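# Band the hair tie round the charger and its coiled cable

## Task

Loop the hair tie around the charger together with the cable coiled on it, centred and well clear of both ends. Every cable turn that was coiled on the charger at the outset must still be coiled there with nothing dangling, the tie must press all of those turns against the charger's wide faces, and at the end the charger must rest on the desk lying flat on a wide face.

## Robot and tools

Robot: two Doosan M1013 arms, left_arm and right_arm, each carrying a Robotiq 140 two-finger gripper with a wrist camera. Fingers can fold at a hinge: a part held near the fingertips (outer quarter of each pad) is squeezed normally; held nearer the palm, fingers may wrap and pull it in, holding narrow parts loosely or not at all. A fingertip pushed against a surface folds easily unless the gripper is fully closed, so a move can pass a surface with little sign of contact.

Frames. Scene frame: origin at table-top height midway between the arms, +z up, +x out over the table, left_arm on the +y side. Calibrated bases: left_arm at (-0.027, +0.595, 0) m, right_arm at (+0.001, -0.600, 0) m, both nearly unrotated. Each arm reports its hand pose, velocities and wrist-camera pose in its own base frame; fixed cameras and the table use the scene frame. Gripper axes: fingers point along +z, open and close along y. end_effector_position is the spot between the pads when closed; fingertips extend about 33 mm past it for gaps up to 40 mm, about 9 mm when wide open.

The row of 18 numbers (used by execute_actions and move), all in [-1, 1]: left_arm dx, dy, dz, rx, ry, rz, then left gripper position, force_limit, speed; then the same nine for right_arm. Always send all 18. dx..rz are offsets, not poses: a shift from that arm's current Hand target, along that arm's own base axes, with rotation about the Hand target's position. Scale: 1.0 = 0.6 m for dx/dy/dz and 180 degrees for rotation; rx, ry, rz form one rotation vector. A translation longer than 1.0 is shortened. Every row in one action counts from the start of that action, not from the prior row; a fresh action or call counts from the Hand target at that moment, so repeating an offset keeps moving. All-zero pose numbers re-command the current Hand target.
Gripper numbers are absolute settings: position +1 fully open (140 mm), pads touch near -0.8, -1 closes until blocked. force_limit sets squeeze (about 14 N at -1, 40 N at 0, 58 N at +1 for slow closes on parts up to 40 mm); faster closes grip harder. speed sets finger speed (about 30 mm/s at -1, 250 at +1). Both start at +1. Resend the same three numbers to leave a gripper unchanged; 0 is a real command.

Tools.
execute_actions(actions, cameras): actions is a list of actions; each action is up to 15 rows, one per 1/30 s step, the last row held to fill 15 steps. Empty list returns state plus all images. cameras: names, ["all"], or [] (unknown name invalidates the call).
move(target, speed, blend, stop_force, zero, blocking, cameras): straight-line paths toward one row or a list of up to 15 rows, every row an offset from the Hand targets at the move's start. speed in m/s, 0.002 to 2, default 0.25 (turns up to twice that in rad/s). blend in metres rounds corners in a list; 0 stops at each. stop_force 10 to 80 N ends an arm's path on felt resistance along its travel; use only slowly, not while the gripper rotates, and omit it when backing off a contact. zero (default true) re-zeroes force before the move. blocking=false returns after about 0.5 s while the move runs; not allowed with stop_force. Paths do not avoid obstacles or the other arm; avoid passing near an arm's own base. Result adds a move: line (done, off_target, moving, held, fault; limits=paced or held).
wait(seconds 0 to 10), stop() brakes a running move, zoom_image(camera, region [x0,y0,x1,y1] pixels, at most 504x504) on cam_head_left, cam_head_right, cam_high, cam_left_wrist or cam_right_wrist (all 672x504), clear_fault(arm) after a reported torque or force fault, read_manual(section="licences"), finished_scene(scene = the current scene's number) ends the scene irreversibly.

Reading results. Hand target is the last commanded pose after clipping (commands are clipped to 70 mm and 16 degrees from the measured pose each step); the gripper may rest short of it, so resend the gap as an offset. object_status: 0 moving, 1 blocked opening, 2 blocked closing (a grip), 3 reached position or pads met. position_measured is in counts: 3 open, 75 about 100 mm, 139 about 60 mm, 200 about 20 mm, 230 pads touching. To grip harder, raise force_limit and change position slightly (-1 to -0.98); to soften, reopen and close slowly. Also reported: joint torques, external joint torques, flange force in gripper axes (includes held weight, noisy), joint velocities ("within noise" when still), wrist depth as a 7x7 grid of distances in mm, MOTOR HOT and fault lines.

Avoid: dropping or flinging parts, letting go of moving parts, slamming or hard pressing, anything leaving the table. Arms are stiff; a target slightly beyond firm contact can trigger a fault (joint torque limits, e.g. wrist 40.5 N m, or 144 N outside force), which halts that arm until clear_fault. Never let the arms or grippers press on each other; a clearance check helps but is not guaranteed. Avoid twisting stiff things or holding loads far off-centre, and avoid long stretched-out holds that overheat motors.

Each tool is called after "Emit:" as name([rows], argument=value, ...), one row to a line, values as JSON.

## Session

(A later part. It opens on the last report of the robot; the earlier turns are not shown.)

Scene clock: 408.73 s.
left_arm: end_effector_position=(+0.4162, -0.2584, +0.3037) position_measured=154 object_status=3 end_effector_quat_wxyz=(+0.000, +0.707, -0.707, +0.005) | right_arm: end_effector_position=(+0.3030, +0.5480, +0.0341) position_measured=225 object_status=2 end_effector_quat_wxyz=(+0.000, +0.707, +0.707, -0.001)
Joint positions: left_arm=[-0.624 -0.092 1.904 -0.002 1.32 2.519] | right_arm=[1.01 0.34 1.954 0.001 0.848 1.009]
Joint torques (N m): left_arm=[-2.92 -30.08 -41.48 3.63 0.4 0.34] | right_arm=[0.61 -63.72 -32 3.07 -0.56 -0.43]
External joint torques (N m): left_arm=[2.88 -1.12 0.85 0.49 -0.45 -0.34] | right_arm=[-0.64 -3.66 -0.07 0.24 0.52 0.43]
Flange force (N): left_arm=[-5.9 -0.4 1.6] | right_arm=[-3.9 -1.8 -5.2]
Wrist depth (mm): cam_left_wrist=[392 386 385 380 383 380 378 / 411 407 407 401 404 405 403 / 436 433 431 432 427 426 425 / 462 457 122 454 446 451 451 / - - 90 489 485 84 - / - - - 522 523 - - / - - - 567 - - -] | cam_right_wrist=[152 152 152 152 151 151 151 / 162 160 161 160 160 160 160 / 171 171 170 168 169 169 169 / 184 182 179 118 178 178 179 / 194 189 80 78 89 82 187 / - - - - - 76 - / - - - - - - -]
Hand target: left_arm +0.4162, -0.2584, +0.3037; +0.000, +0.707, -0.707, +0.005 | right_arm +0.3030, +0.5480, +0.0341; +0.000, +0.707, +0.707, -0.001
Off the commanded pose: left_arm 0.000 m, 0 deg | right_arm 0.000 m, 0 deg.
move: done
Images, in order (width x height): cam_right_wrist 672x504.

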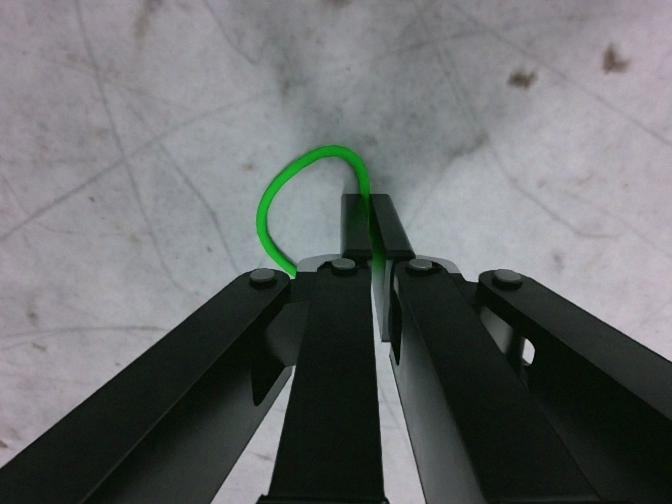

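Emit:
move([
  [0,0,0,0,0,0,-0.2,0,-1,0,0,0.2,0,0,0,-1,-1,-1],
  [0,0,0,0,0,0,-0.2,0,-1,0.328,0.037,0.443,0.5,0,0,-1,-1,-1],
], speed=0.2, cameras=["all"])

Emit:
zoom_image(camera="cam_right_wrist", region=[186, 50, 486, 350])

Scene clock: 420.73 s.
left_arm: end_effector_position=(+0.4162, -0.2584, +0.3037) position_measured=154 object_status=3 end_effector_quat_wxyz=(+0.000, +0.707, -0.707, +0.005) | right_arm: end_effector_position=(+0.4998, +0.5702, +0.3000) position_measured=225 object_status=2 end_effector_quat_wxyz=(+0.500, -0.500, -0.501, -0.500)
Joint positions: left_arm=[-0.624 -0.092 1.904 -0.002 1.32 2.519] | right_arm=[0.381 0.337 2.133 1.873 1.337 -0.935]
Joint torques (N m): left_arm=[-3.1 -30.13 -41.48 3.64 0.47 0.34] | right_arm=[0.31 -62.35 -31.04 0.76 1.73 -0.41]
External joint torques (N m): left_arm=[3.08 -1.29 0.52 0.51 -0.53 -0.34] | right_arm=[-0.35 -3.68 0.02 0.06 0.54 0.41]
Flange force (N): left_arm=[-6.1 -0.9 1.2] | right_arm=[5.9 -3.4 -3.0]
Wrist depth (mm): cam_left_wrist=[386 387 378 381 382 382 375 / 408 412 408 408 402 402 399 / 436 434 433 431 437 426 423 / 465 454 122 454 150 456 446 / - - 90 489 486 84 - / - - - 528 526 - - / - - - 566 - - -] | cam_right_wrist=[- 839 449 480 2968 - - / 3543 876 469 3892 3652 - 2064 / 730 863 950 168 3441 4165 3165 / 763 931 1028 109 1037 1010 - / 698 74 80 78 89 82 674 / - - - - - 76 - / - - - - - - -]
Hand target: left_arm +0.4162, -0.2584, +0.3037; +0.000, +0.707, -0.707, +0.005 | right_arm +0.4998, +0.5702, +0.2999; +0.500, -0.500, -0.501, -0.500
Off the commanded pose: left_arm 0.000 m, 0 deg | right_arm 0.000 m, 0 deg.
move: done

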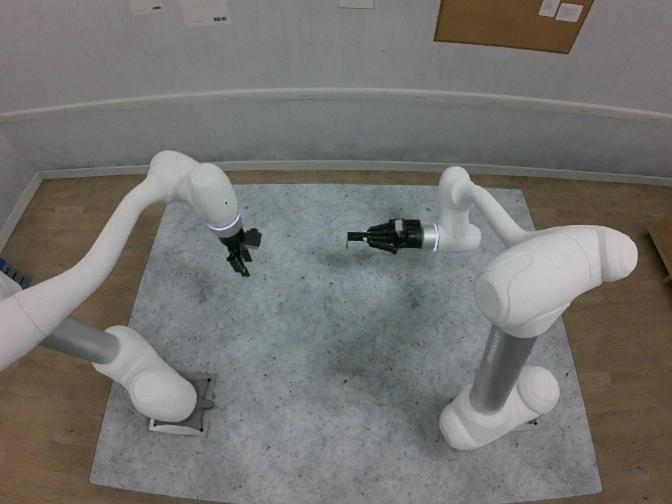

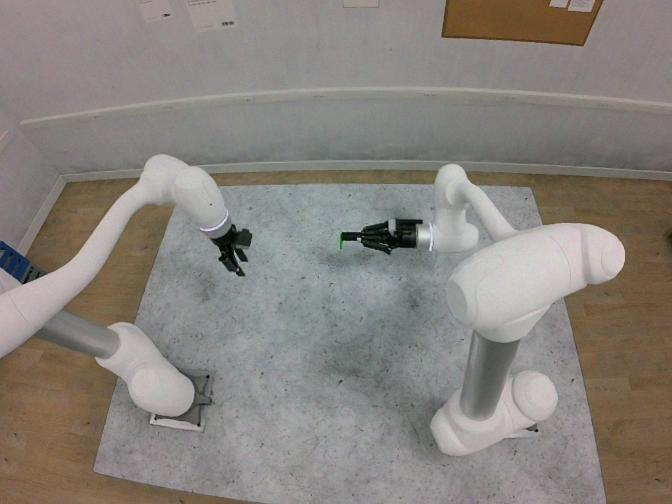

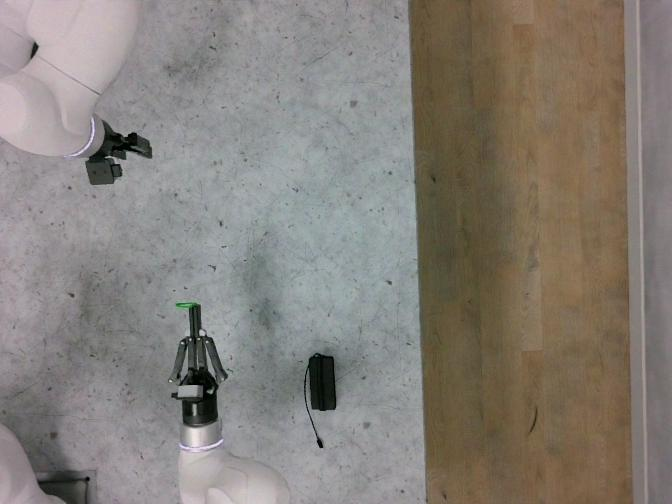

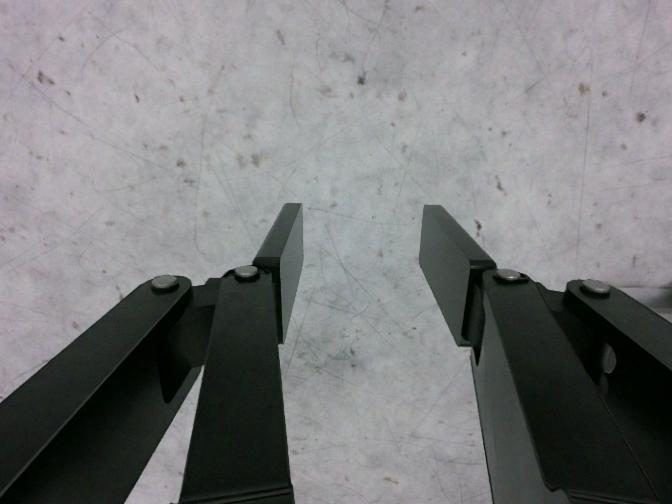

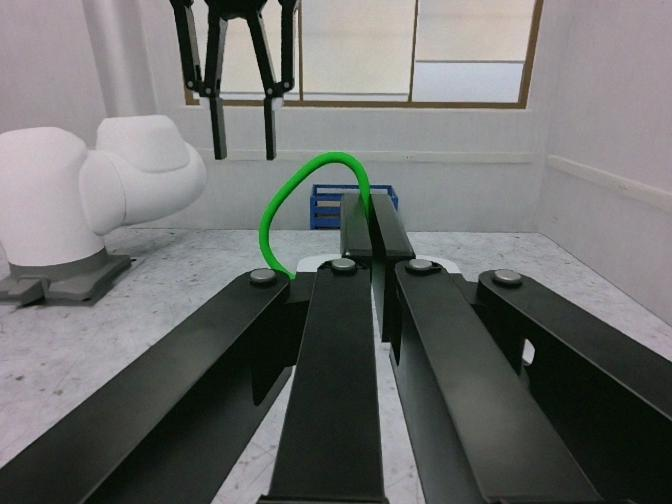

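Scaled by 1.680 from the camera's 672x504 image, which has a finer 960x720 frame.

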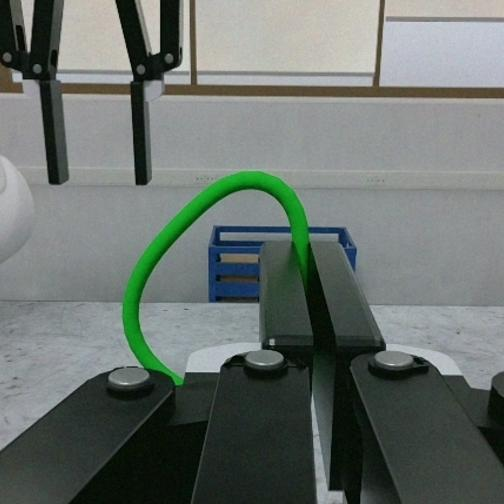

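Emit:
move(target=[0.155,-0.32,-0.006,-0.5,0,0,-1,-1,0,0,0,0,0,0,0,-1,-1,-1], speed=0.25, cameras=["cam_left_wrist","cam_right_wrist","cam_high"])

Emit:
zoom_image(camera="cam_left_wrist", region=[186, 50, 486, 350])

Scene clock: 438.73 s.
left_arm: end_effector_position=(+0.5092, -0.4504, +0.3001) position_measured=233 object_status=3 end_effector_quat_wxyz=(+0.500, +0.499, -0.497, +0.503) | right_arm: end_effector_position=(+0.4998, +0.5702, +0.2999) position_measured=225 object_status=2 end_effector_quat_wxyz=(+0.500, -0.500, -0.501, -0.500)
Joint positions: left_arm=[-0.295 0.301 2.196 -1.818 1.398 4.092] | right_arm=[0.381 0.337 2.133 1.873 1.337 -0.935]
Joint torques (N m): left_arm=[-2.89 -50.56 -23.11 -2.49 2.61 0.48] | right_arm=[0.27 -62.49 -30.96 0.69 1.82 -0.43]
External joint torques (N m): left_arm=[3.04 -3.15 0.22 0.25 -0.35 -0.48] | right_arm=[-0.34 -3.39 -0.01 0.14 0.46 0.43]
Flange force (N): left_arm=[6.2 1.9 -6.6] | right_arm=[5.6 -3.1 -2.6]
Wrist depth (mm): cam_left_wrist=[2305 2544 538 551 3032 - 538 / 2149 2951 556 545 3458 - 572 / 1716 - - 326 2305 790 645 / 2282 885 966 - 984 842 721 / 655 758 - - - 93 675 / - - - - - - - / - - - - - - -] | cam_right_wrist=[- 805 - - 3597 - 4165 / 722 883 626 455 4479 - - / 744 917 607 279 3709 - - / 766 993 927 109 1019 953 - / 694 78 80 78 89 82 671 / - - - - - 76 - / - - - - - - -]
Hand target: left_arm +0.5092, -0.4504, +0.3001; +0.500, +0.499, -0.497, +0.503 | right_arm +0.4998, +0.5702, +0.2999; +0.500, -0.500, -0.501, -0.500
Off the commanded pose: left_arm 0.000 m, 0 deg | right_arm 0.000 m, 0 deg.
move: done
Images, in order (width x height): cam_high 672x504, cam_left_wrist 672x504, cam_right_wrist 672x504.

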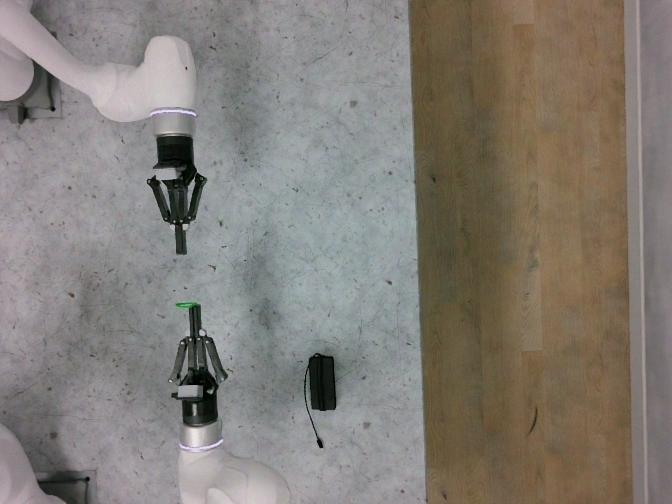

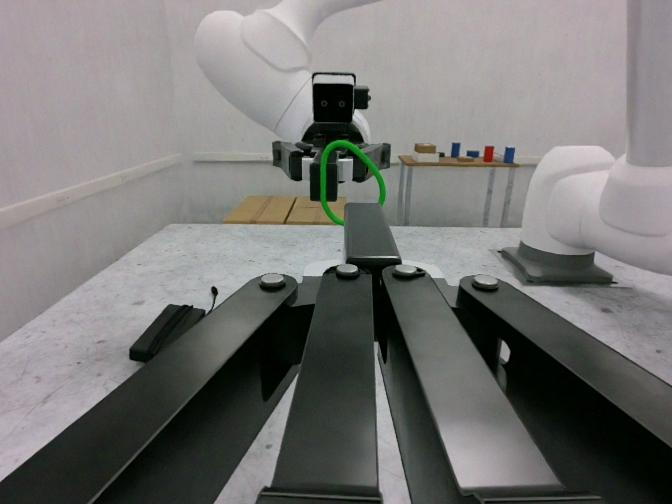

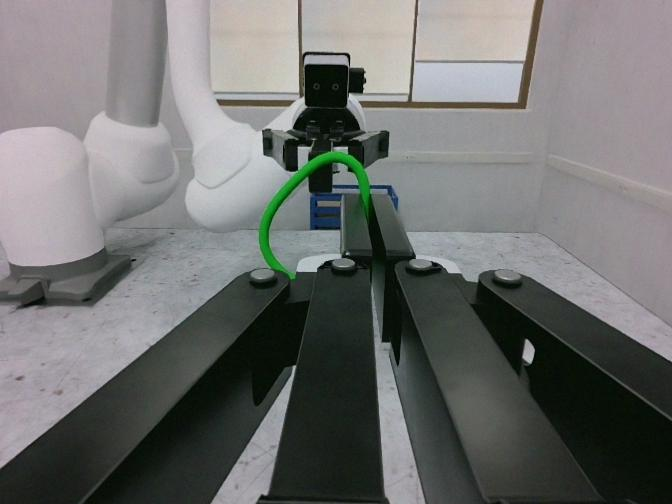

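Scaled by 1.680 from the camera's 672x504 image, which has a finer 960x720 frame.

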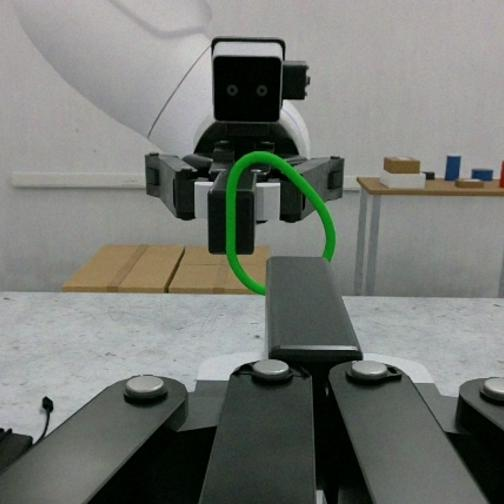

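Emit:
move(target=[-0.0055,-0.15,0,0,0,0,-1,-1,0,0,0,0,0,0,0,-1,-1,-1], speed=0.1, cameras=["cam_left_wrist","cam_right_wrist"])

Emit:
zoom_image(camera="cam_left_wrist", region=[236, 100, 486, 350])

Emit:
zoom_image(camera="cam_right_wrist", region=[236, 100, 486, 350])

Scene clock: 448.20 s.
left_arm: end_effector_position=(+0.5059, -0.5404, +0.3001) position_measured=233 object_status=3 end_effector_quat_wxyz=(+0.500, +0.499, -0.497, +0.503) | right_arm: end_effector_position=(+0.4998, +0.5702, +0.2999) position_measured=225 object_status=2 end_effector_quat_wxyz=(+0.500, -0.500, -0.501, -0.500)
Joint positions: left_arm=[-0.454 0.33 2.151 -1.948 1.301 4.106] | right_arm=[0.381 0.337 2.133 1.873 1.337 -0.935]
Joint torques (N m): left_arm=[-3.07 -55.15 -23.97 -2.78 2.75 0.31] | right_arm=[0.81 -62.54 -31.05 0.64 1.81 -0.42]
External joint torques (N m): left_arm=[3.08 -2.51 0.01 0.26 -0.46 -0.31] | right_arm=[-0.9 -3.44 0.02 0.19 0.47 0.42]
Flange force (N): left_arm=[4.9 -0.1 -6.1] | right_arm=[5.6 -2.8 -3.5]
Wrist depth (mm): cam_left_wrist=[- - 444 2515 2837 3303 - / - - 465 470 - - - / - 2837 - 238 1959 2912 683 / - 851 971 189 979 826 667 / 655 758 - - - 93 669 / - - - - - - - / - - - - - - -] | cam_right_wrist=[- 533 - - - - 2760 / - 848 538 386 - - - / 747 819 514 191 3829 - 2609 / 771 906 544 113 1041 965 - / 707 78 80 78 89 82 704 / - - - - - 76 - / - - - - - - -]
Hand target: left_arm +0.5059, -0.5404, +0.3001; +0.500, +0.499, -0.497, +0.503 | right_arm +0.4998, +0.5702, +0.2999; +0.500, -0.500, -0.501, -0.500
Off the commanded pose: left_arm 0.000 m, 0 deg | right_arm 0.000 m, 0 deg.
move: done
Images, in order (width x height): cam_left_wrist 672x504, cam_right_wrist 672x504.

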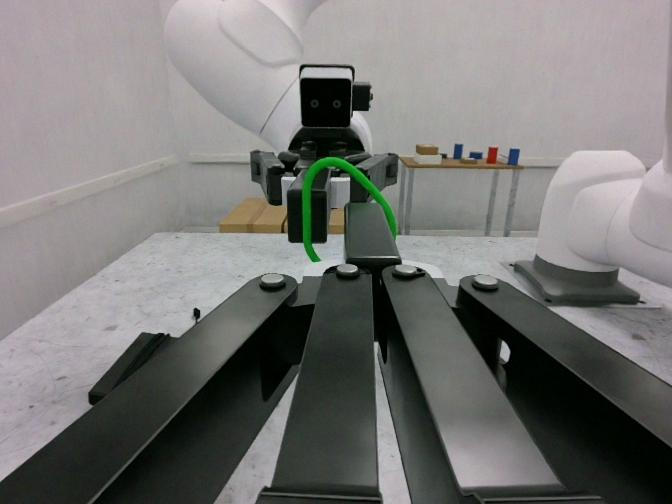

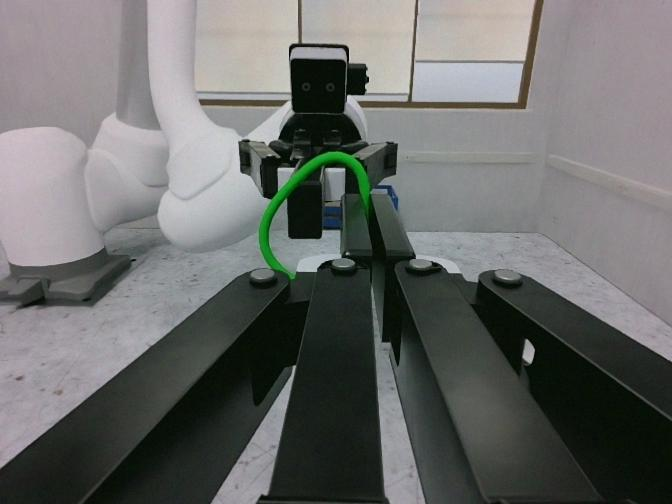

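Scaled by 2.016 from the camera's 672x504 image, which has a finer 960x720 frame.

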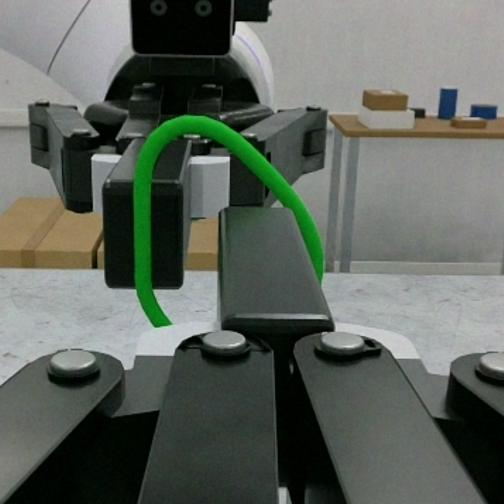

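Scaled by 2.016 from the camera's 672x504 image, which has a finer 960x720 frame.

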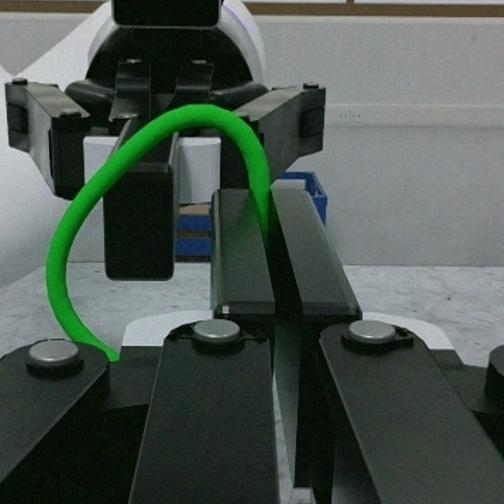

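Emit:
move(target=[0.005,-0.088,0,0,0,0,-1,-1,0,0,0,0,0,0,0,-1,-1,-1], speed=0.04, cameras=["cam_left_wrist","cam_right_wrist"])

Emit:
zoom_image(camera="cam_right_wrist", region=[236, 100, 486, 350])

Emit:
zoom_image(camera="cam_left_wrist", region=[236, 100, 486, 350])

Scene clock: 459.57 s.
left_arm: end_effector_position=(+0.5089, -0.5932, +0.3001) position_measured=233 object_status=3 end_effector_quat_wxyz=(+0.500, +0.499, -0.497, +0.503) | right_arm: end_effector_position=(+0.4998, +0.5702, +0.2999) position_measured=225 object_status=2 end_effector_quat_wxyz=(+0.500, -0.500, -0.501, -0.500)
Joint positions: left_arm=[-0.535 0.36 2.103 -2.013 1.247 4.11] | right_arm=[0.381 0.337 2.133 1.873 1.337 -0.935]
Joint torques (N m): left_arm=[-3.06 -58.68 -25.06 -2.88 2.82 0.35] | right_arm=[0.36 -62.58 -31.08 0.7 1.84 -0.43]
External joint torques (N m): left_arm=[3.32 -2.86 0.15 0.22 -0.52 -0.35] | right_arm=[-0.36 -3.21 0.08 0.12 0.44 0.43]
Flange force (N): left_arm=[5.4 -0.2 -6.4] | right_arm=[5.3 -3.0 -2.6]
Wrist depth (mm): cam_left_wrist=[2068 398 398 2991 2912 2912 - / - - 417 420 - - - / - 2912 288 220 2108 2487 627 / - 875 892 - 966 911 645 / 657 738 - - - 93 677 / - - - - - - - / - - - - - - -] | cam_right_wrist=[- 497 - - - - 3829 / - 501 483 330 - 2609 2729 / 730 501 300 191 - 4748 1995 / 773 857 474 118 1019 1032 - / 688 78 80 78 89 82 676 / - - - - - 76 - / - - - - - - -]
Hand target: left_arm +0.5089, -0.5932, +0.3001; +0.500, +0.499, -0.497, +0.503 | right_arm +0.4998, +0.5702, +0.2999; +0.500, -0.500, -0.501, -0.500
Off the commanded pose: left_arm 0.000 m, 0 deg | right_arm 0.000 m, 0 deg.
move: done
Images, in order (width x height): cam_left_wrist 672x504, cam_right_wrist 672x504.

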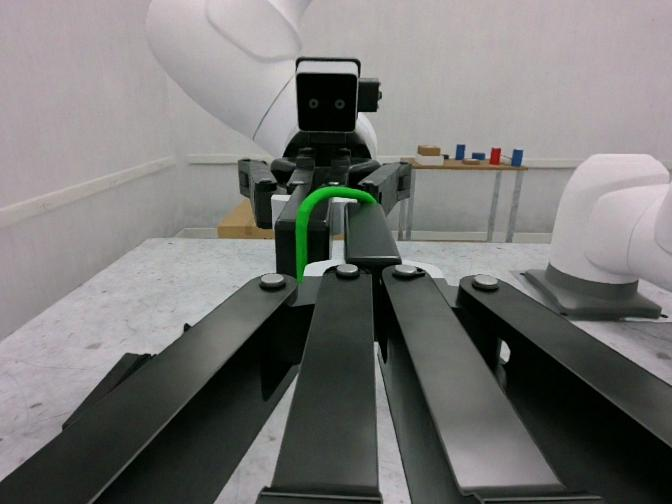

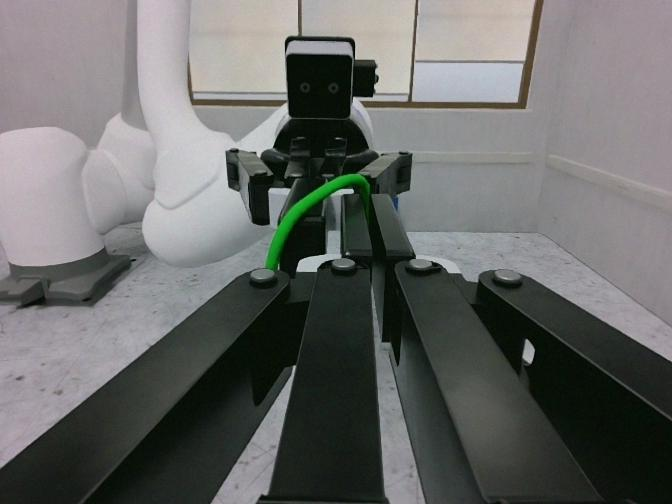

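Scaled by 2.016 from the camera's 672x504 image, which has a finer 960x720 frame.

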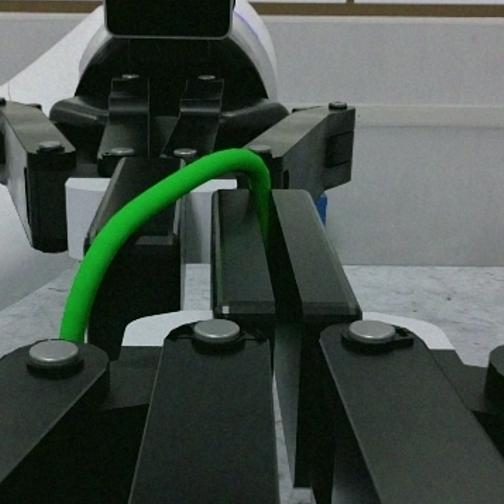

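Scaled by 2.016 from the camera's 672x504 image, which has a finer 960x720 frame.

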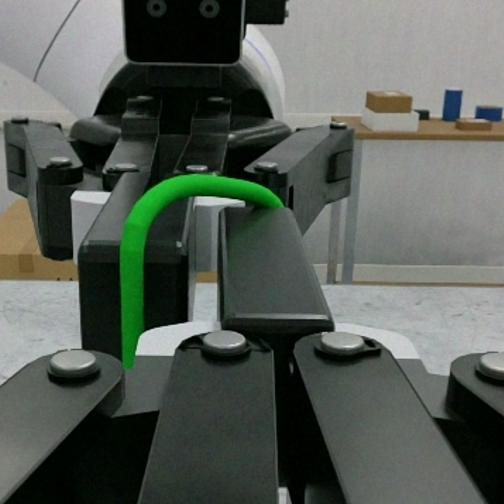

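Emit:
move(target=[0,0.07,0,0,0,0,-1,-1,0,0,0,0,0,0,0,-1,-1,-1], speed=0.06, cameras=["cam_left_wrist","cam_right_wrist"])

Emit:
zoom_image(camera="cam_right_wrist", region=[236, 100, 486, 350])

Emit:
zoom_image(camera="cam_left_wrist", region=[236, 100, 486, 350])

Scene clock: 471.13 s.
left_arm: end_effector_position=(+0.5089, -0.5513, +0.3001) position_measured=233 object_status=3 end_effector_quat_wxyz=(+0.500, +0.499, -0.497, +0.503) | right_arm: end_effector_position=(+0.4998, +0.5702, +0.2999) position_measured=225 object_status=2 end_effector_quat_wxyz=(+0.500, -0.500, -0.501, -0.500)
Joint positions: left_arm=[-0.47 0.338 2.137 -1.96 1.29 4.105] | right_arm=[0.381 0.337 2.133 1.873 1.337 -0.935]
Joint torques (N m): left_arm=[-3.41 -56.15 -24.5 -2.76 2.92 0.31] | right_arm=[0.21 -62.77 -30.92 0.68 1.81 -0.43]
External joint torques (N m): left_arm=[3.36 -2.46 0.27 0.2 -0.63 -0.32] | right_arm=[-0.2 -2.91 -0.04 0.14 0.46 0.43]
Flange force (N): left_arm=[4.8 0.0 -6.4] | right_arm=[4.9 -2.6 -2.1]
Wrist depth (mm): cam_left_wrist=[1876 - 432 - - - 2766 / - - 455 454 - 3032 3303 / 1941 3303 2699 228 3513 2330 667 / 1876 958 979 137 922 845 643 / 669 753 - - - 86 671 / - - - - - - - / - - - - - - -] | cam_right_wrist=[- 526 - - - - 2374 / - 813 544 369 - - - / 744 854 506 180 - - 1915 / 773 883 529 113 997 1032 - / 694 78 80 78 89 82 678 / - - - - - 76 - / - - - - - - -]
Hand target: left_arm +0.5089, -0.5512, +0.3001; +0.500, +0.499, -0.497, +0.503 | right_arm +0.4998, +0.5702, +0.2999; +0.500, -0.500, -0.501, -0.500
Off the commanded pose: left_arm 0.000 m, 0 deg | right_arm 0.000 m, 0 deg.
move: done
Images, in order (width x height): cam_left_wrist 672x504, cam_right_wrist 672x504.

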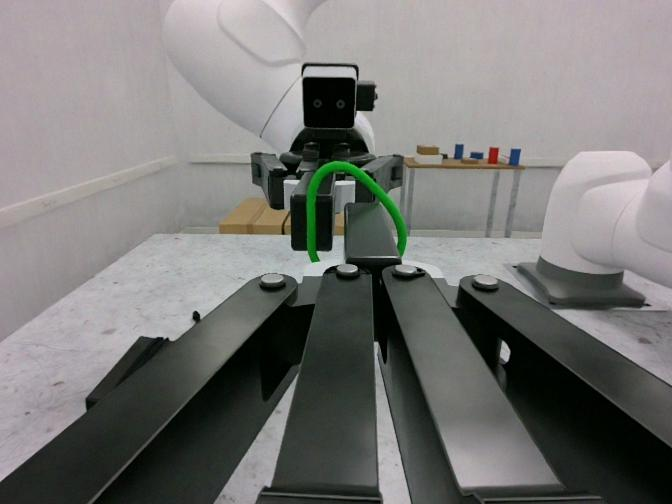

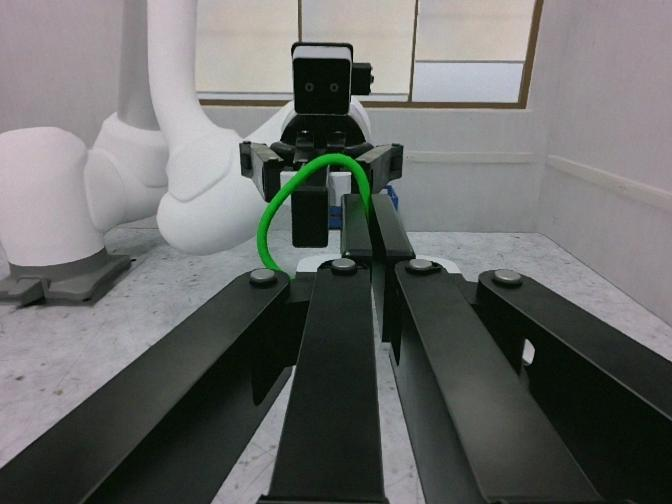

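Scaled by 2.016 from the camera's 672x504 image, which has a finer 960x720 frame.

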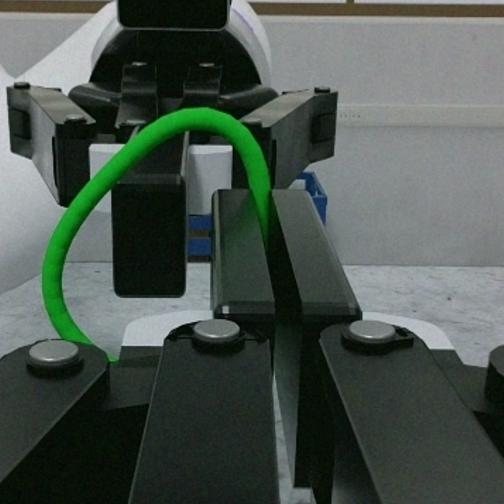

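Scaled by 2.016 from the camera's 672x504 image, which has a finer 960x720 frame.

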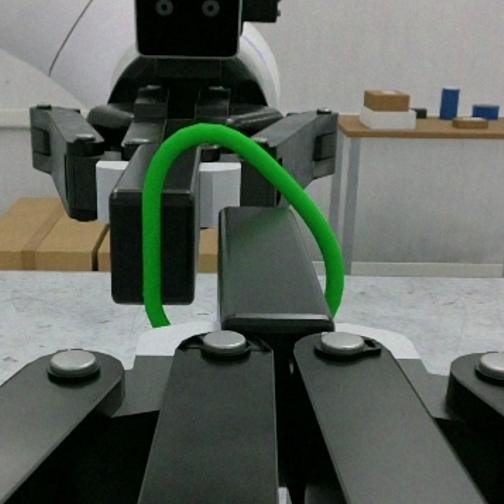

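Emit:
move(target=[0.002,-0.03,-0.005,0,0,0,-1,-1,0,0,0,0,0,0,0,-1,-1,-1], speed=0.05, cameras=["cam_left_wrist","cam_right_wrist"])

Emit:
zoom_image(camera="cam_right_wrist", region=[236, 100, 486, 350])

Emit:
zoom_image(camera="cam_left_wrist", region=[236, 100, 486, 350])

Scene clock: 483.97 s.
left_arm: end_effector_position=(+0.5101, -0.5692, +0.2971) position_measured=233 object_status=3 end_effector_quat_wxyz=(+0.500, +0.499, -0.497, +0.503) | right_arm: end_effector_position=(+0.4998, +0.5702, +0.2999) position_measured=225 object_status=2 end_effector_quat_wxyz=(+0.500, -0.500, -0.501, -0.500)
Joint positions: left_arm=[-0.497 0.353 2.123 -1.983 1.274 4.112] | right_arm=[0.381 0.337 2.133 1.873 1.337 -0.935]
Joint torques (N m): left_arm=[-3.02 -57.51 -24.62 -2.79 2.79 0.33] | right_arm=[0.44 -62.66 -31.01 0.67 1.85 -0.43]
External joint torques (N m): left_arm=[3.13 -2.67 0.52 0.23 -0.5 -0.33] | right_arm=[-0.54 -3.06 0.02 0.17 0.42 0.43]
Flange force (N): left_arm=[4.9 0.6 -6.4] | right_arm=[5.1 -2.7 -2.7]
Wrist depth (mm): cam_left_wrist=[1941 412 416 3117 3208 - - / - 2667 436 442 - - - / 1976 - 303 211 2330 2282 671 / 1757 855 966 161 958 823 683 / 655 698 - - - 93 665 / - - - - - - - / - - - - - - -] | cam_right_wrist=[- 507 3297 - 4655 - 3252 / - 526 3543 389 - - - / 747 830 486 168 4165 4316 2760 / 766 854 509 118 1006 1032 2698 / 696 74 80 78 89 82 673 / - - - - - 76 - / - - - - - - -]
Hand target: left_arm +0.5101, -0.5692, +0.2971; +0.500, +0.499, -0.497, +0.503 | right_arm +0.4998, +0.5702, +0.2999; +0.500, -0.500, -0.501, -0.500
Off the commanded pose: left_arm 0.000 m, 0 deg | right_arm 0.000 m, 0 deg.
move: done
Images, in order (width x height): cam_left_wrist 672x504, cam_right_wrist 672x504.

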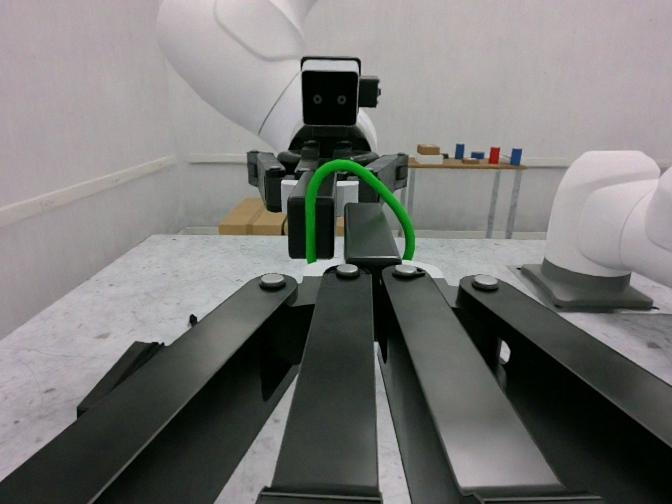

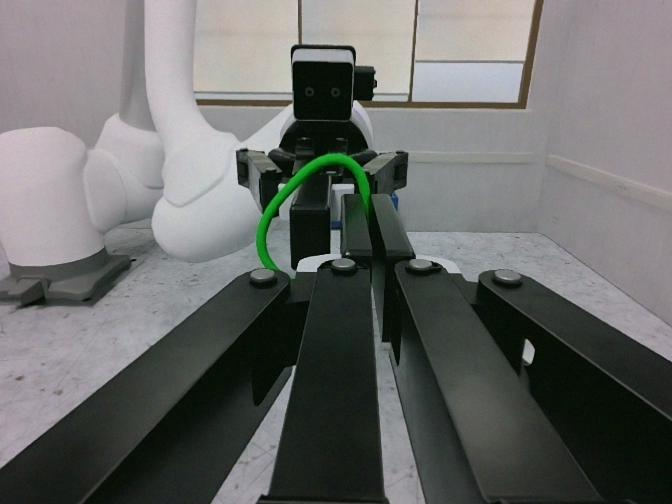

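Scaled by 2.016 from the camera's 672x504 image, which has a finer 960x720 frame.

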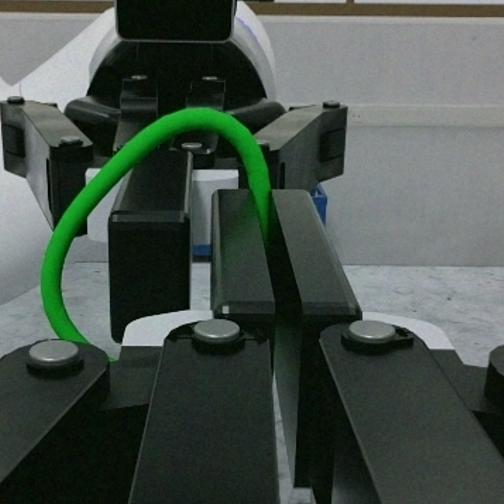

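Scaled by 2.016 from the camera's 672x504 image, which has a finer 960x720 frame.

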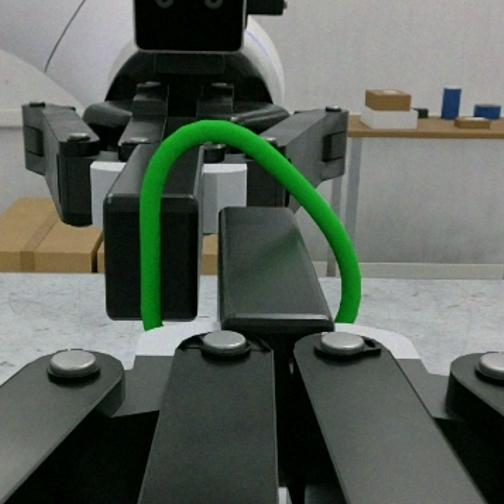

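Emit:
move(target=[0,-0.03,0,0,0,0,-1,-1,0,0,0,0,0,0,0,-1,-1,-1], speed=0.03, cameras=["cam_left_wrist","cam_right_wrist"])

Emit:
zoom_image(camera="cam_right_wrist", region=[236, 100, 486, 350])

Emit:
zoom_image(camera="cam_left_wrist", region=[236, 100, 486, 350])

Scene clock: 491.23 s.
left_arm: end_effector_position=(+0.5101, -0.5872, +0.2971) position_measured=233 object_status=3 end_effector_quat_wxyz=(+0.500, +0.499, -0.497, +0.503) | right_arm: end_effector_position=(+0.4998, +0.5702, +0.2999) position_measured=225 object_status=2 end_effector_quat_wxyz=(+0.500, -0.500, -0.501, -0.500)
Joint positions: left_arm=[-0.525 0.362 2.108 -2.006 1.256 4.114] | right_arm=[0.381 0.337 2.133 1.873 1.337 -0.935]
Joint torques (N m): left_arm=[-3.16 -58.72 -24.67 -2.77 2.87 0.32] | right_arm=[0.36 -62.21 -30.87 0.67 1.8 -0.44]
External joint torques (N m): left_arm=[3.12 -2.75 -0.01 0.13 -0.57 -0.32] | right_arm=[-0.4 -3.92 -0.13 0.16 0.48 0.44]
Flange force (N): left_arm=[5.2 -0.2 -5.8] | right_arm=[6.4 -3.4 -2.9]
Wrist depth (mm): cam_left_wrist=[- 402 403 - - - - / 1994 - 425 423 - - - / 1925 - 297 203 3255 1959 651 / 1976 889 875 137 984 814 647 / 653 700 - - - 93 663 / - - - - - - - / - - - - - - -] | cam_right_wrist=[- 501 - - - - - / - 503 521 328 - - 4479 / 744 821 468 184 276 3344 2526 / 773 857 483 118 1037 950 2327 / 692 78 80 78 89 82 671 / - - - - - 76 - / - - - - - - -]
Hand target: left_arm +0.5101, -0.5872, +0.2971; +0.500, +0.499, -0.497, +0.503 | right_arm +0.4998, +0.5702, +0.2999; +0.500, -0.500, -0.501, -0.500
Off the commanded pose: left_arm 0.000 m, 0 deg | right_arm 0.000 m, 0 deg.
move: done
Images, in order (width x height): cam_left_wrist 672x504, cam_right_wrist 672x504.

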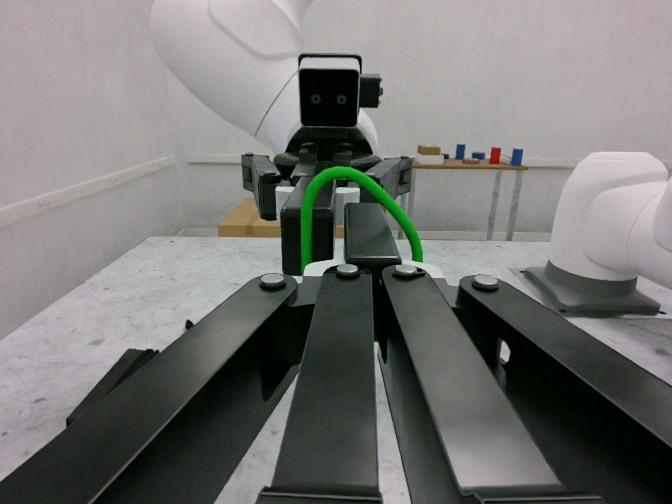

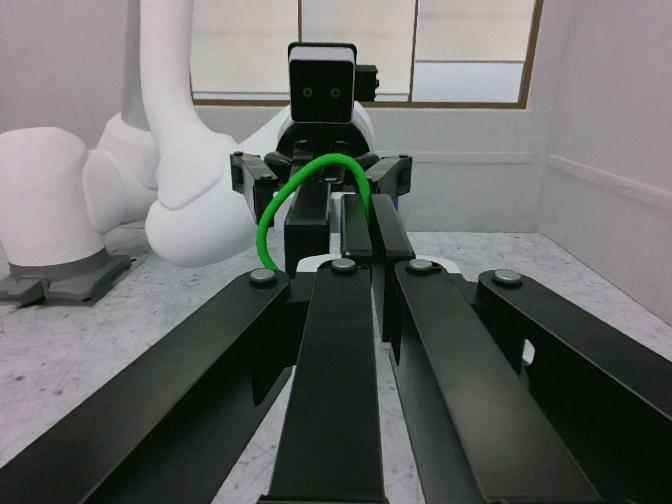

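Scaled by 2.016 from the camera's 672x504 image, which has a finer 960x720 frame.

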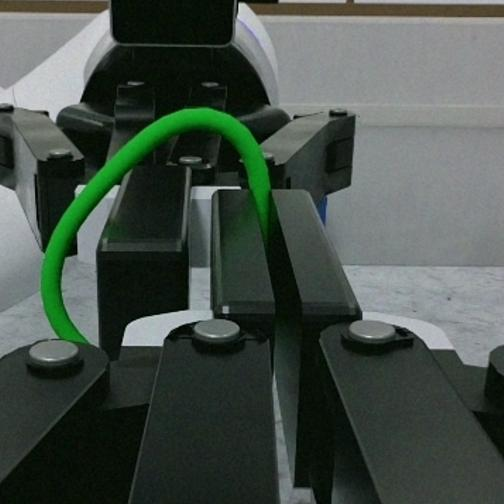

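Scaled by 2.016 from the camera's 672x504 image, which has a finer 960x720 frame.

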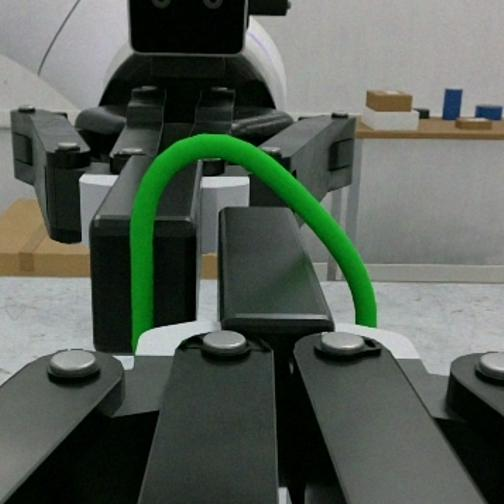

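Emit:
move([
  [0,-0.012,0,0,0,0,-1,-1,0,0,0,0,0,0,0,-1,-1,-1],
  [0,-0.012,0,0,0,0,-1,-1,0,0,0,0,0,0,0,-0.66,-1,-1],
  [0,-0.012,0,0,0,0,-1,-1,0,0,-0.15,0,0,0,0,-0.66,-1,-1],
], speed=0.03, cameras=["cam_left_wrist","cam_right_wrist"])

Scene clock: 501.43 s.
left_arm: end_effector_position=(+0.5101, -0.5944, +0.2971) position_measured=233 object_status=3 end_effector_quat_wxyz=(+0.500, +0.499, -0.497, +0.503) | right_arm: end_effector_position=(+0.4998, +0.4802, +0.2999) position_measured=213 object_status=3 end_effector_quat_wxyz=(+0.500, -0.500, -0.501, -0.500)
Joint positions: left_arm=[-0.536 0.366 2.102 -2.015 1.249 4.115] | right_arm=[0.221 0.298 2.193 1.746 1.438 -0.933]
Joint torques (N m): left_arm=[-3.11 -59.25 -25.03 -2.82 2.84 0.33] | right_arm=[-0.04 -58.02 -30.17 1.05 1.78 -0.42]
External joint torques (N m): left_arm=[3.21 -2.63 0.31 0.16 -0.53 -0.33] | right_arm=[0.12 -2.71 0.29 0.15 0.49 0.42]
Flange force (N): left_arm=[4.9 0.0 -6.2] | right_arm=[4.8 -3.4 -1.2]
Wrist depth (mm): cam_left_wrist=[1615 - 473 466 - - - / 2068 - 500 412 3117 - - / - - - 283 2802 2912 640 / 1799 848 962 - 885 882 632 / 653 703 - - - 93 667 / - - - - - - - / - - - - - - -] | cam_right_wrist=[- 578 3297 3597 - - - / 4565 575 589 454 3709 4239 3005 / 821 906 560 278 2968 3005 3044 / 860 913 609 118 1032 1019 2327 / 735 74 89 78 84 83 79 / - - - - - - - / - - - - - - -]
Hand target: left_arm +0.5101, -0.5944, +0.2971; +0.500, +0.499, -0.497, +0.503 | right_arm +0.4998, +0.4802, +0.2999; +0.500, -0.500, -0.501, -0.500
Off the commanded pose: left_arm 0.000 m, 0 deg | right_arm 0.000 m, 0 deg.
move: done
Images, in order (width x height): cam_left_wrist 672x504, cam_right_wrist 672x504.

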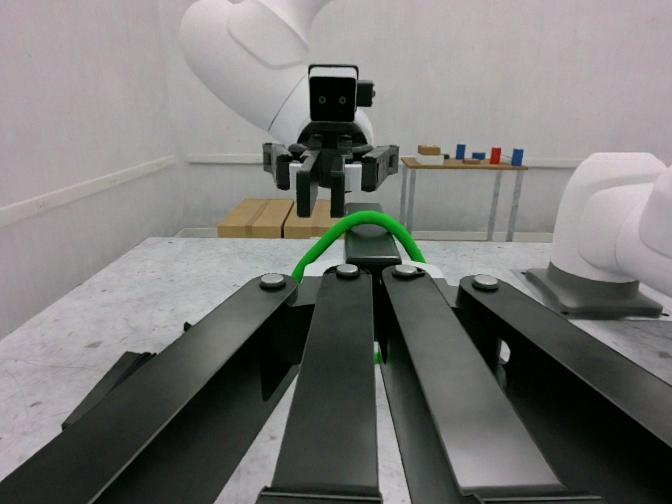

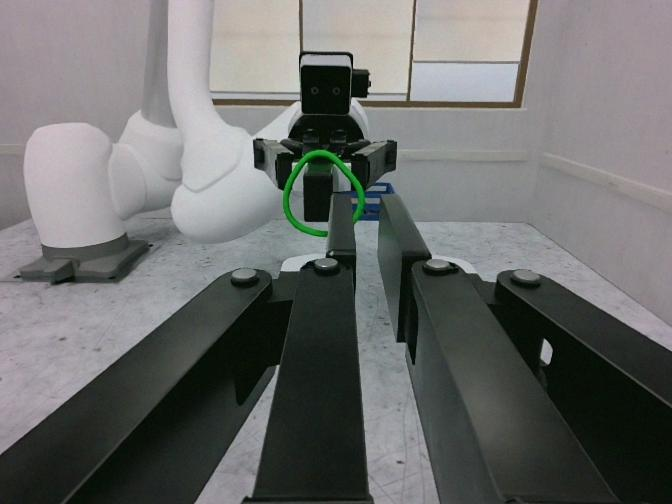

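Emit:
move(target=[0,0,0,0,0,0,-0.2,0,-1,0,-0.08,0,0,0,0,-0.66,-1,-1], speed=0.1, cameras=["cam_left_wrist","cam_right_wrist"])

Emit:
zoom_image(camera="cam_left_wrist", region=[186, 130, 536, 400])

Emit:
zoom_image(camera="cam_right_wrist", region=[236, 100, 436, 300])

Scene clock: 506.43 s.
left_arm: end_effector_position=(+0.5101, -0.5944, +0.2971) position_measured=154 object_status=0 end_effector_quat_wxyz=(+0.500, +0.499, -0.497, +0.503) | right_arm: end_effector_position=(+0.4998, +0.4322, +0.2999) position_measured=213 object_status=3 end_effector_quat_wxyz=(+0.500, -0.500, -0.501, -0.500)
Joint positions: left_arm=[-0.536 0.366 2.102 -2.015 1.249 4.115] | right_arm=[0.129 0.284 2.214 1.672 1.494 -0.932]
Joint torques (N m): left_arm=[-2.99 -59.34 -24.96 -2.9 2.76 0.36] | right_arm=[0.38 -55.79 -29.5 1.2 1.82 -0.5]
External joint torques (N m): left_arm=[3.08 -2.56 0.29 0.25 -0.46 -0.36] | right_arm=[-0.48 -3.68 -0.09 0.24 0.46 0.5]
Flange force (N): left_arm=[4.8 -0.1 -6.1] | right_arm=[6.9 -3.8 -1.9]
Wrist depth (mm): cam_left_wrist=[2258 - 517 2874 2667 - - / 1615 - 536 537 - - - / 2012 2191 - 333 2635 1908 625 / 1876 922 111 875 125 896 595 / - - 90 623 586 84 - / - - - 502 503 - - / - - - 403 407 - -] | cam_right_wrist=[- - 663 - - 2422 2499 / - 965 623 453 4024 3252 - / 866 950 601 394 3768 2553 2698 / 913 931 1002 118 1010 1046 - / 742 74 89 78 83 83 678 / - - - - - - - / - - - - - - -]
Hand target: left_arm +0.5101, -0.5944, +0.2971; +0.500, +0.499, -0.497, +0.503 | right_arm +0.4998, +0.4322, +0.2999; +0.500, -0.500, -0.501, -0.500
Off the commanded pose: left_arm 0.000 m, 0 deg | right_arm 0.000 m, 0 deg.
move: done
Images, in order (width x height): cam_left_wrist 672x504, cam_right_wrist 672x504.

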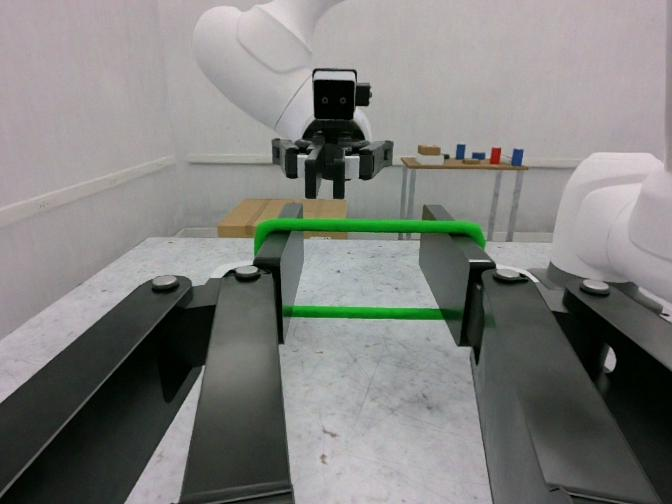

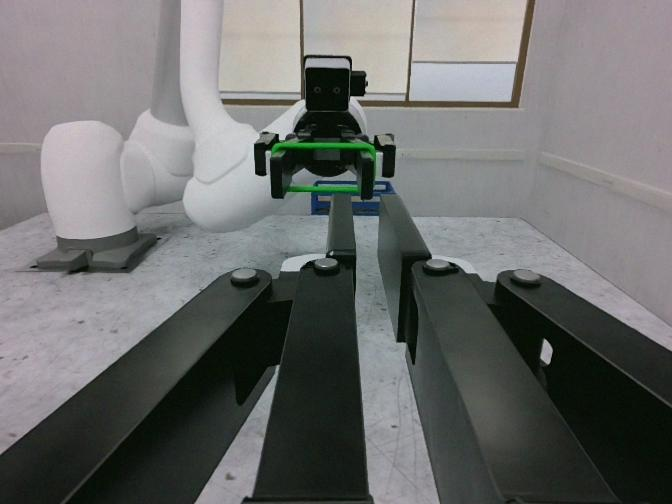

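Scaled by 1.440 from the camera's 672x504 image, which has a finer 960x720 frame.

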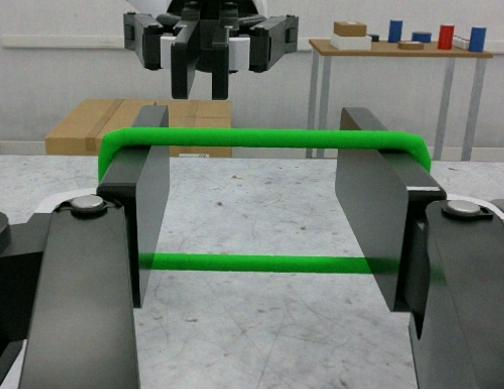

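Scaled by 2.520 from the camera's 672x504 image, which has a finer 960x720 frame.

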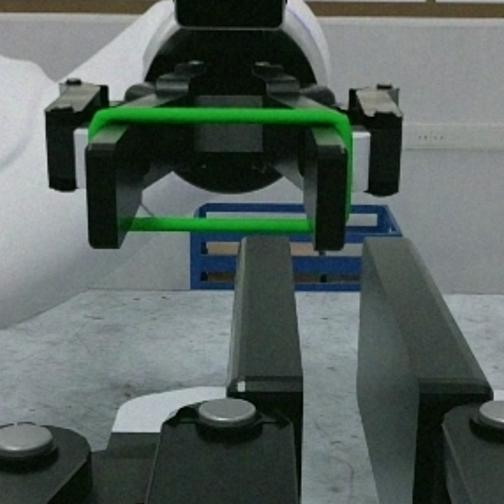

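Emit:
move(target=[0,0,0,0,0,0,0.35,0,-1,0,-0.08,0,0,0,0,-0.66,-1,-1], speed=0.1, cameras=["cam_left_wrist"])

Emit:
zoom_image(camera="cam_left_wrist", region=[156, 130, 586, 400])

Scene clock: 511.53 s.
left_arm: end_effector_position=(+0.5101, -0.5944, +0.2971) position_measured=85 object_status=0 end_effector_quat_wxyz=(+0.500, +0.499, -0.497, +0.503) | right_arm: end_effector_position=(+0.4998, +0.3842, +0.2999) position_measured=213 object_status=3 end_effector_quat_wxyz=(+0.500, -0.500, -0.501, -0.500)
Joint positions: left_arm=[-0.536 0.366 2.102 -2.015 1.249 4.115] | right_arm=[0.034 0.276 2.228 1.596 1.551 -0.933]
Joint torques (N m): left_arm=[-3.21 -59.3 -25.15 -2.83 2.74 0.27] | right_arm=[0.65 -54.77 -29.09 1.43 1.83 -0.42]
External joint torques (N m): left_arm=[3.08 -2.52 0.44 0.18 -0.46 -0.28] | right_arm=[-0.59 -3.36 -0.09 0.18 0.45 0.42]
Flange force (N): left_arm=[4.5 0.2 -6.1] | right_arm=[6.4 -3.6 -1.8]
Wrist depth (mm): cam_left_wrist=[- 2068 560 587 - - 447 / - 3032 601 582 - - 503 / - - 3405 380 - 2699 636 / - - 151 892 885 119 570 / - - 622 623 623 119 85 / - - 495 504 502 - - / - - 404 405 403 - -] | cam_right_wrist=[3491 931 692 - - - - / 2638 1019 678 521 2968 3957 2283 / 935 1006 654 665 3597 3005 2499 / 946 953 1109 118 1019 1023 2638 / 740 74 89 78 84 84 78 / - - - - - - - / - - - - - - -]
Hand target: left_arm +0.5101, -0.5944, +0.2971; +0.500, +0.499, -0.497, +0.503 | right_arm +0.4998, +0.3842, +0.2999; +0.500, -0.500, -0.501, -0.500
Off the commanded pose: left_arm 0.000 m, 0 deg | right_arm 0.000 m, 0 deg.
move: done
Images, in order (width x height): cam_left_wrist 672x504.

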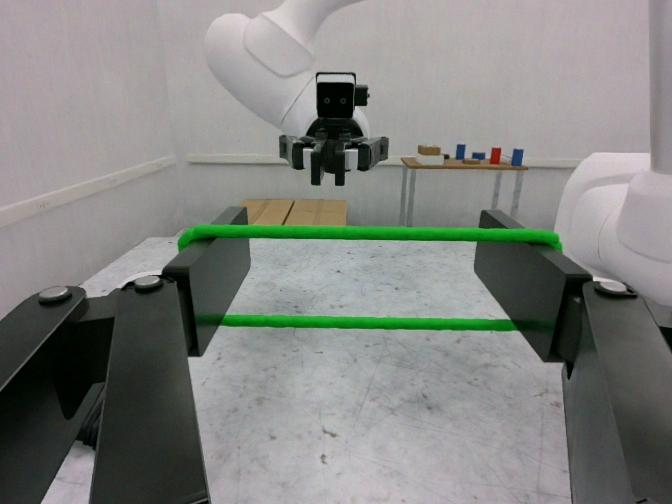

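Scaled by 1.172 from the camera's 672x504 image, which has a finer 960x720 frame.

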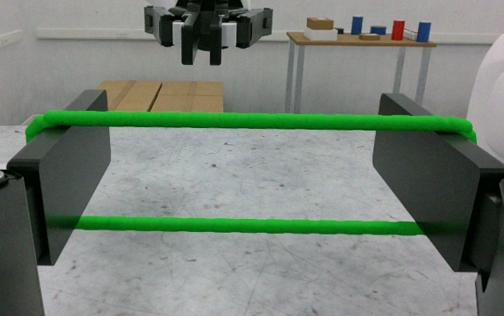

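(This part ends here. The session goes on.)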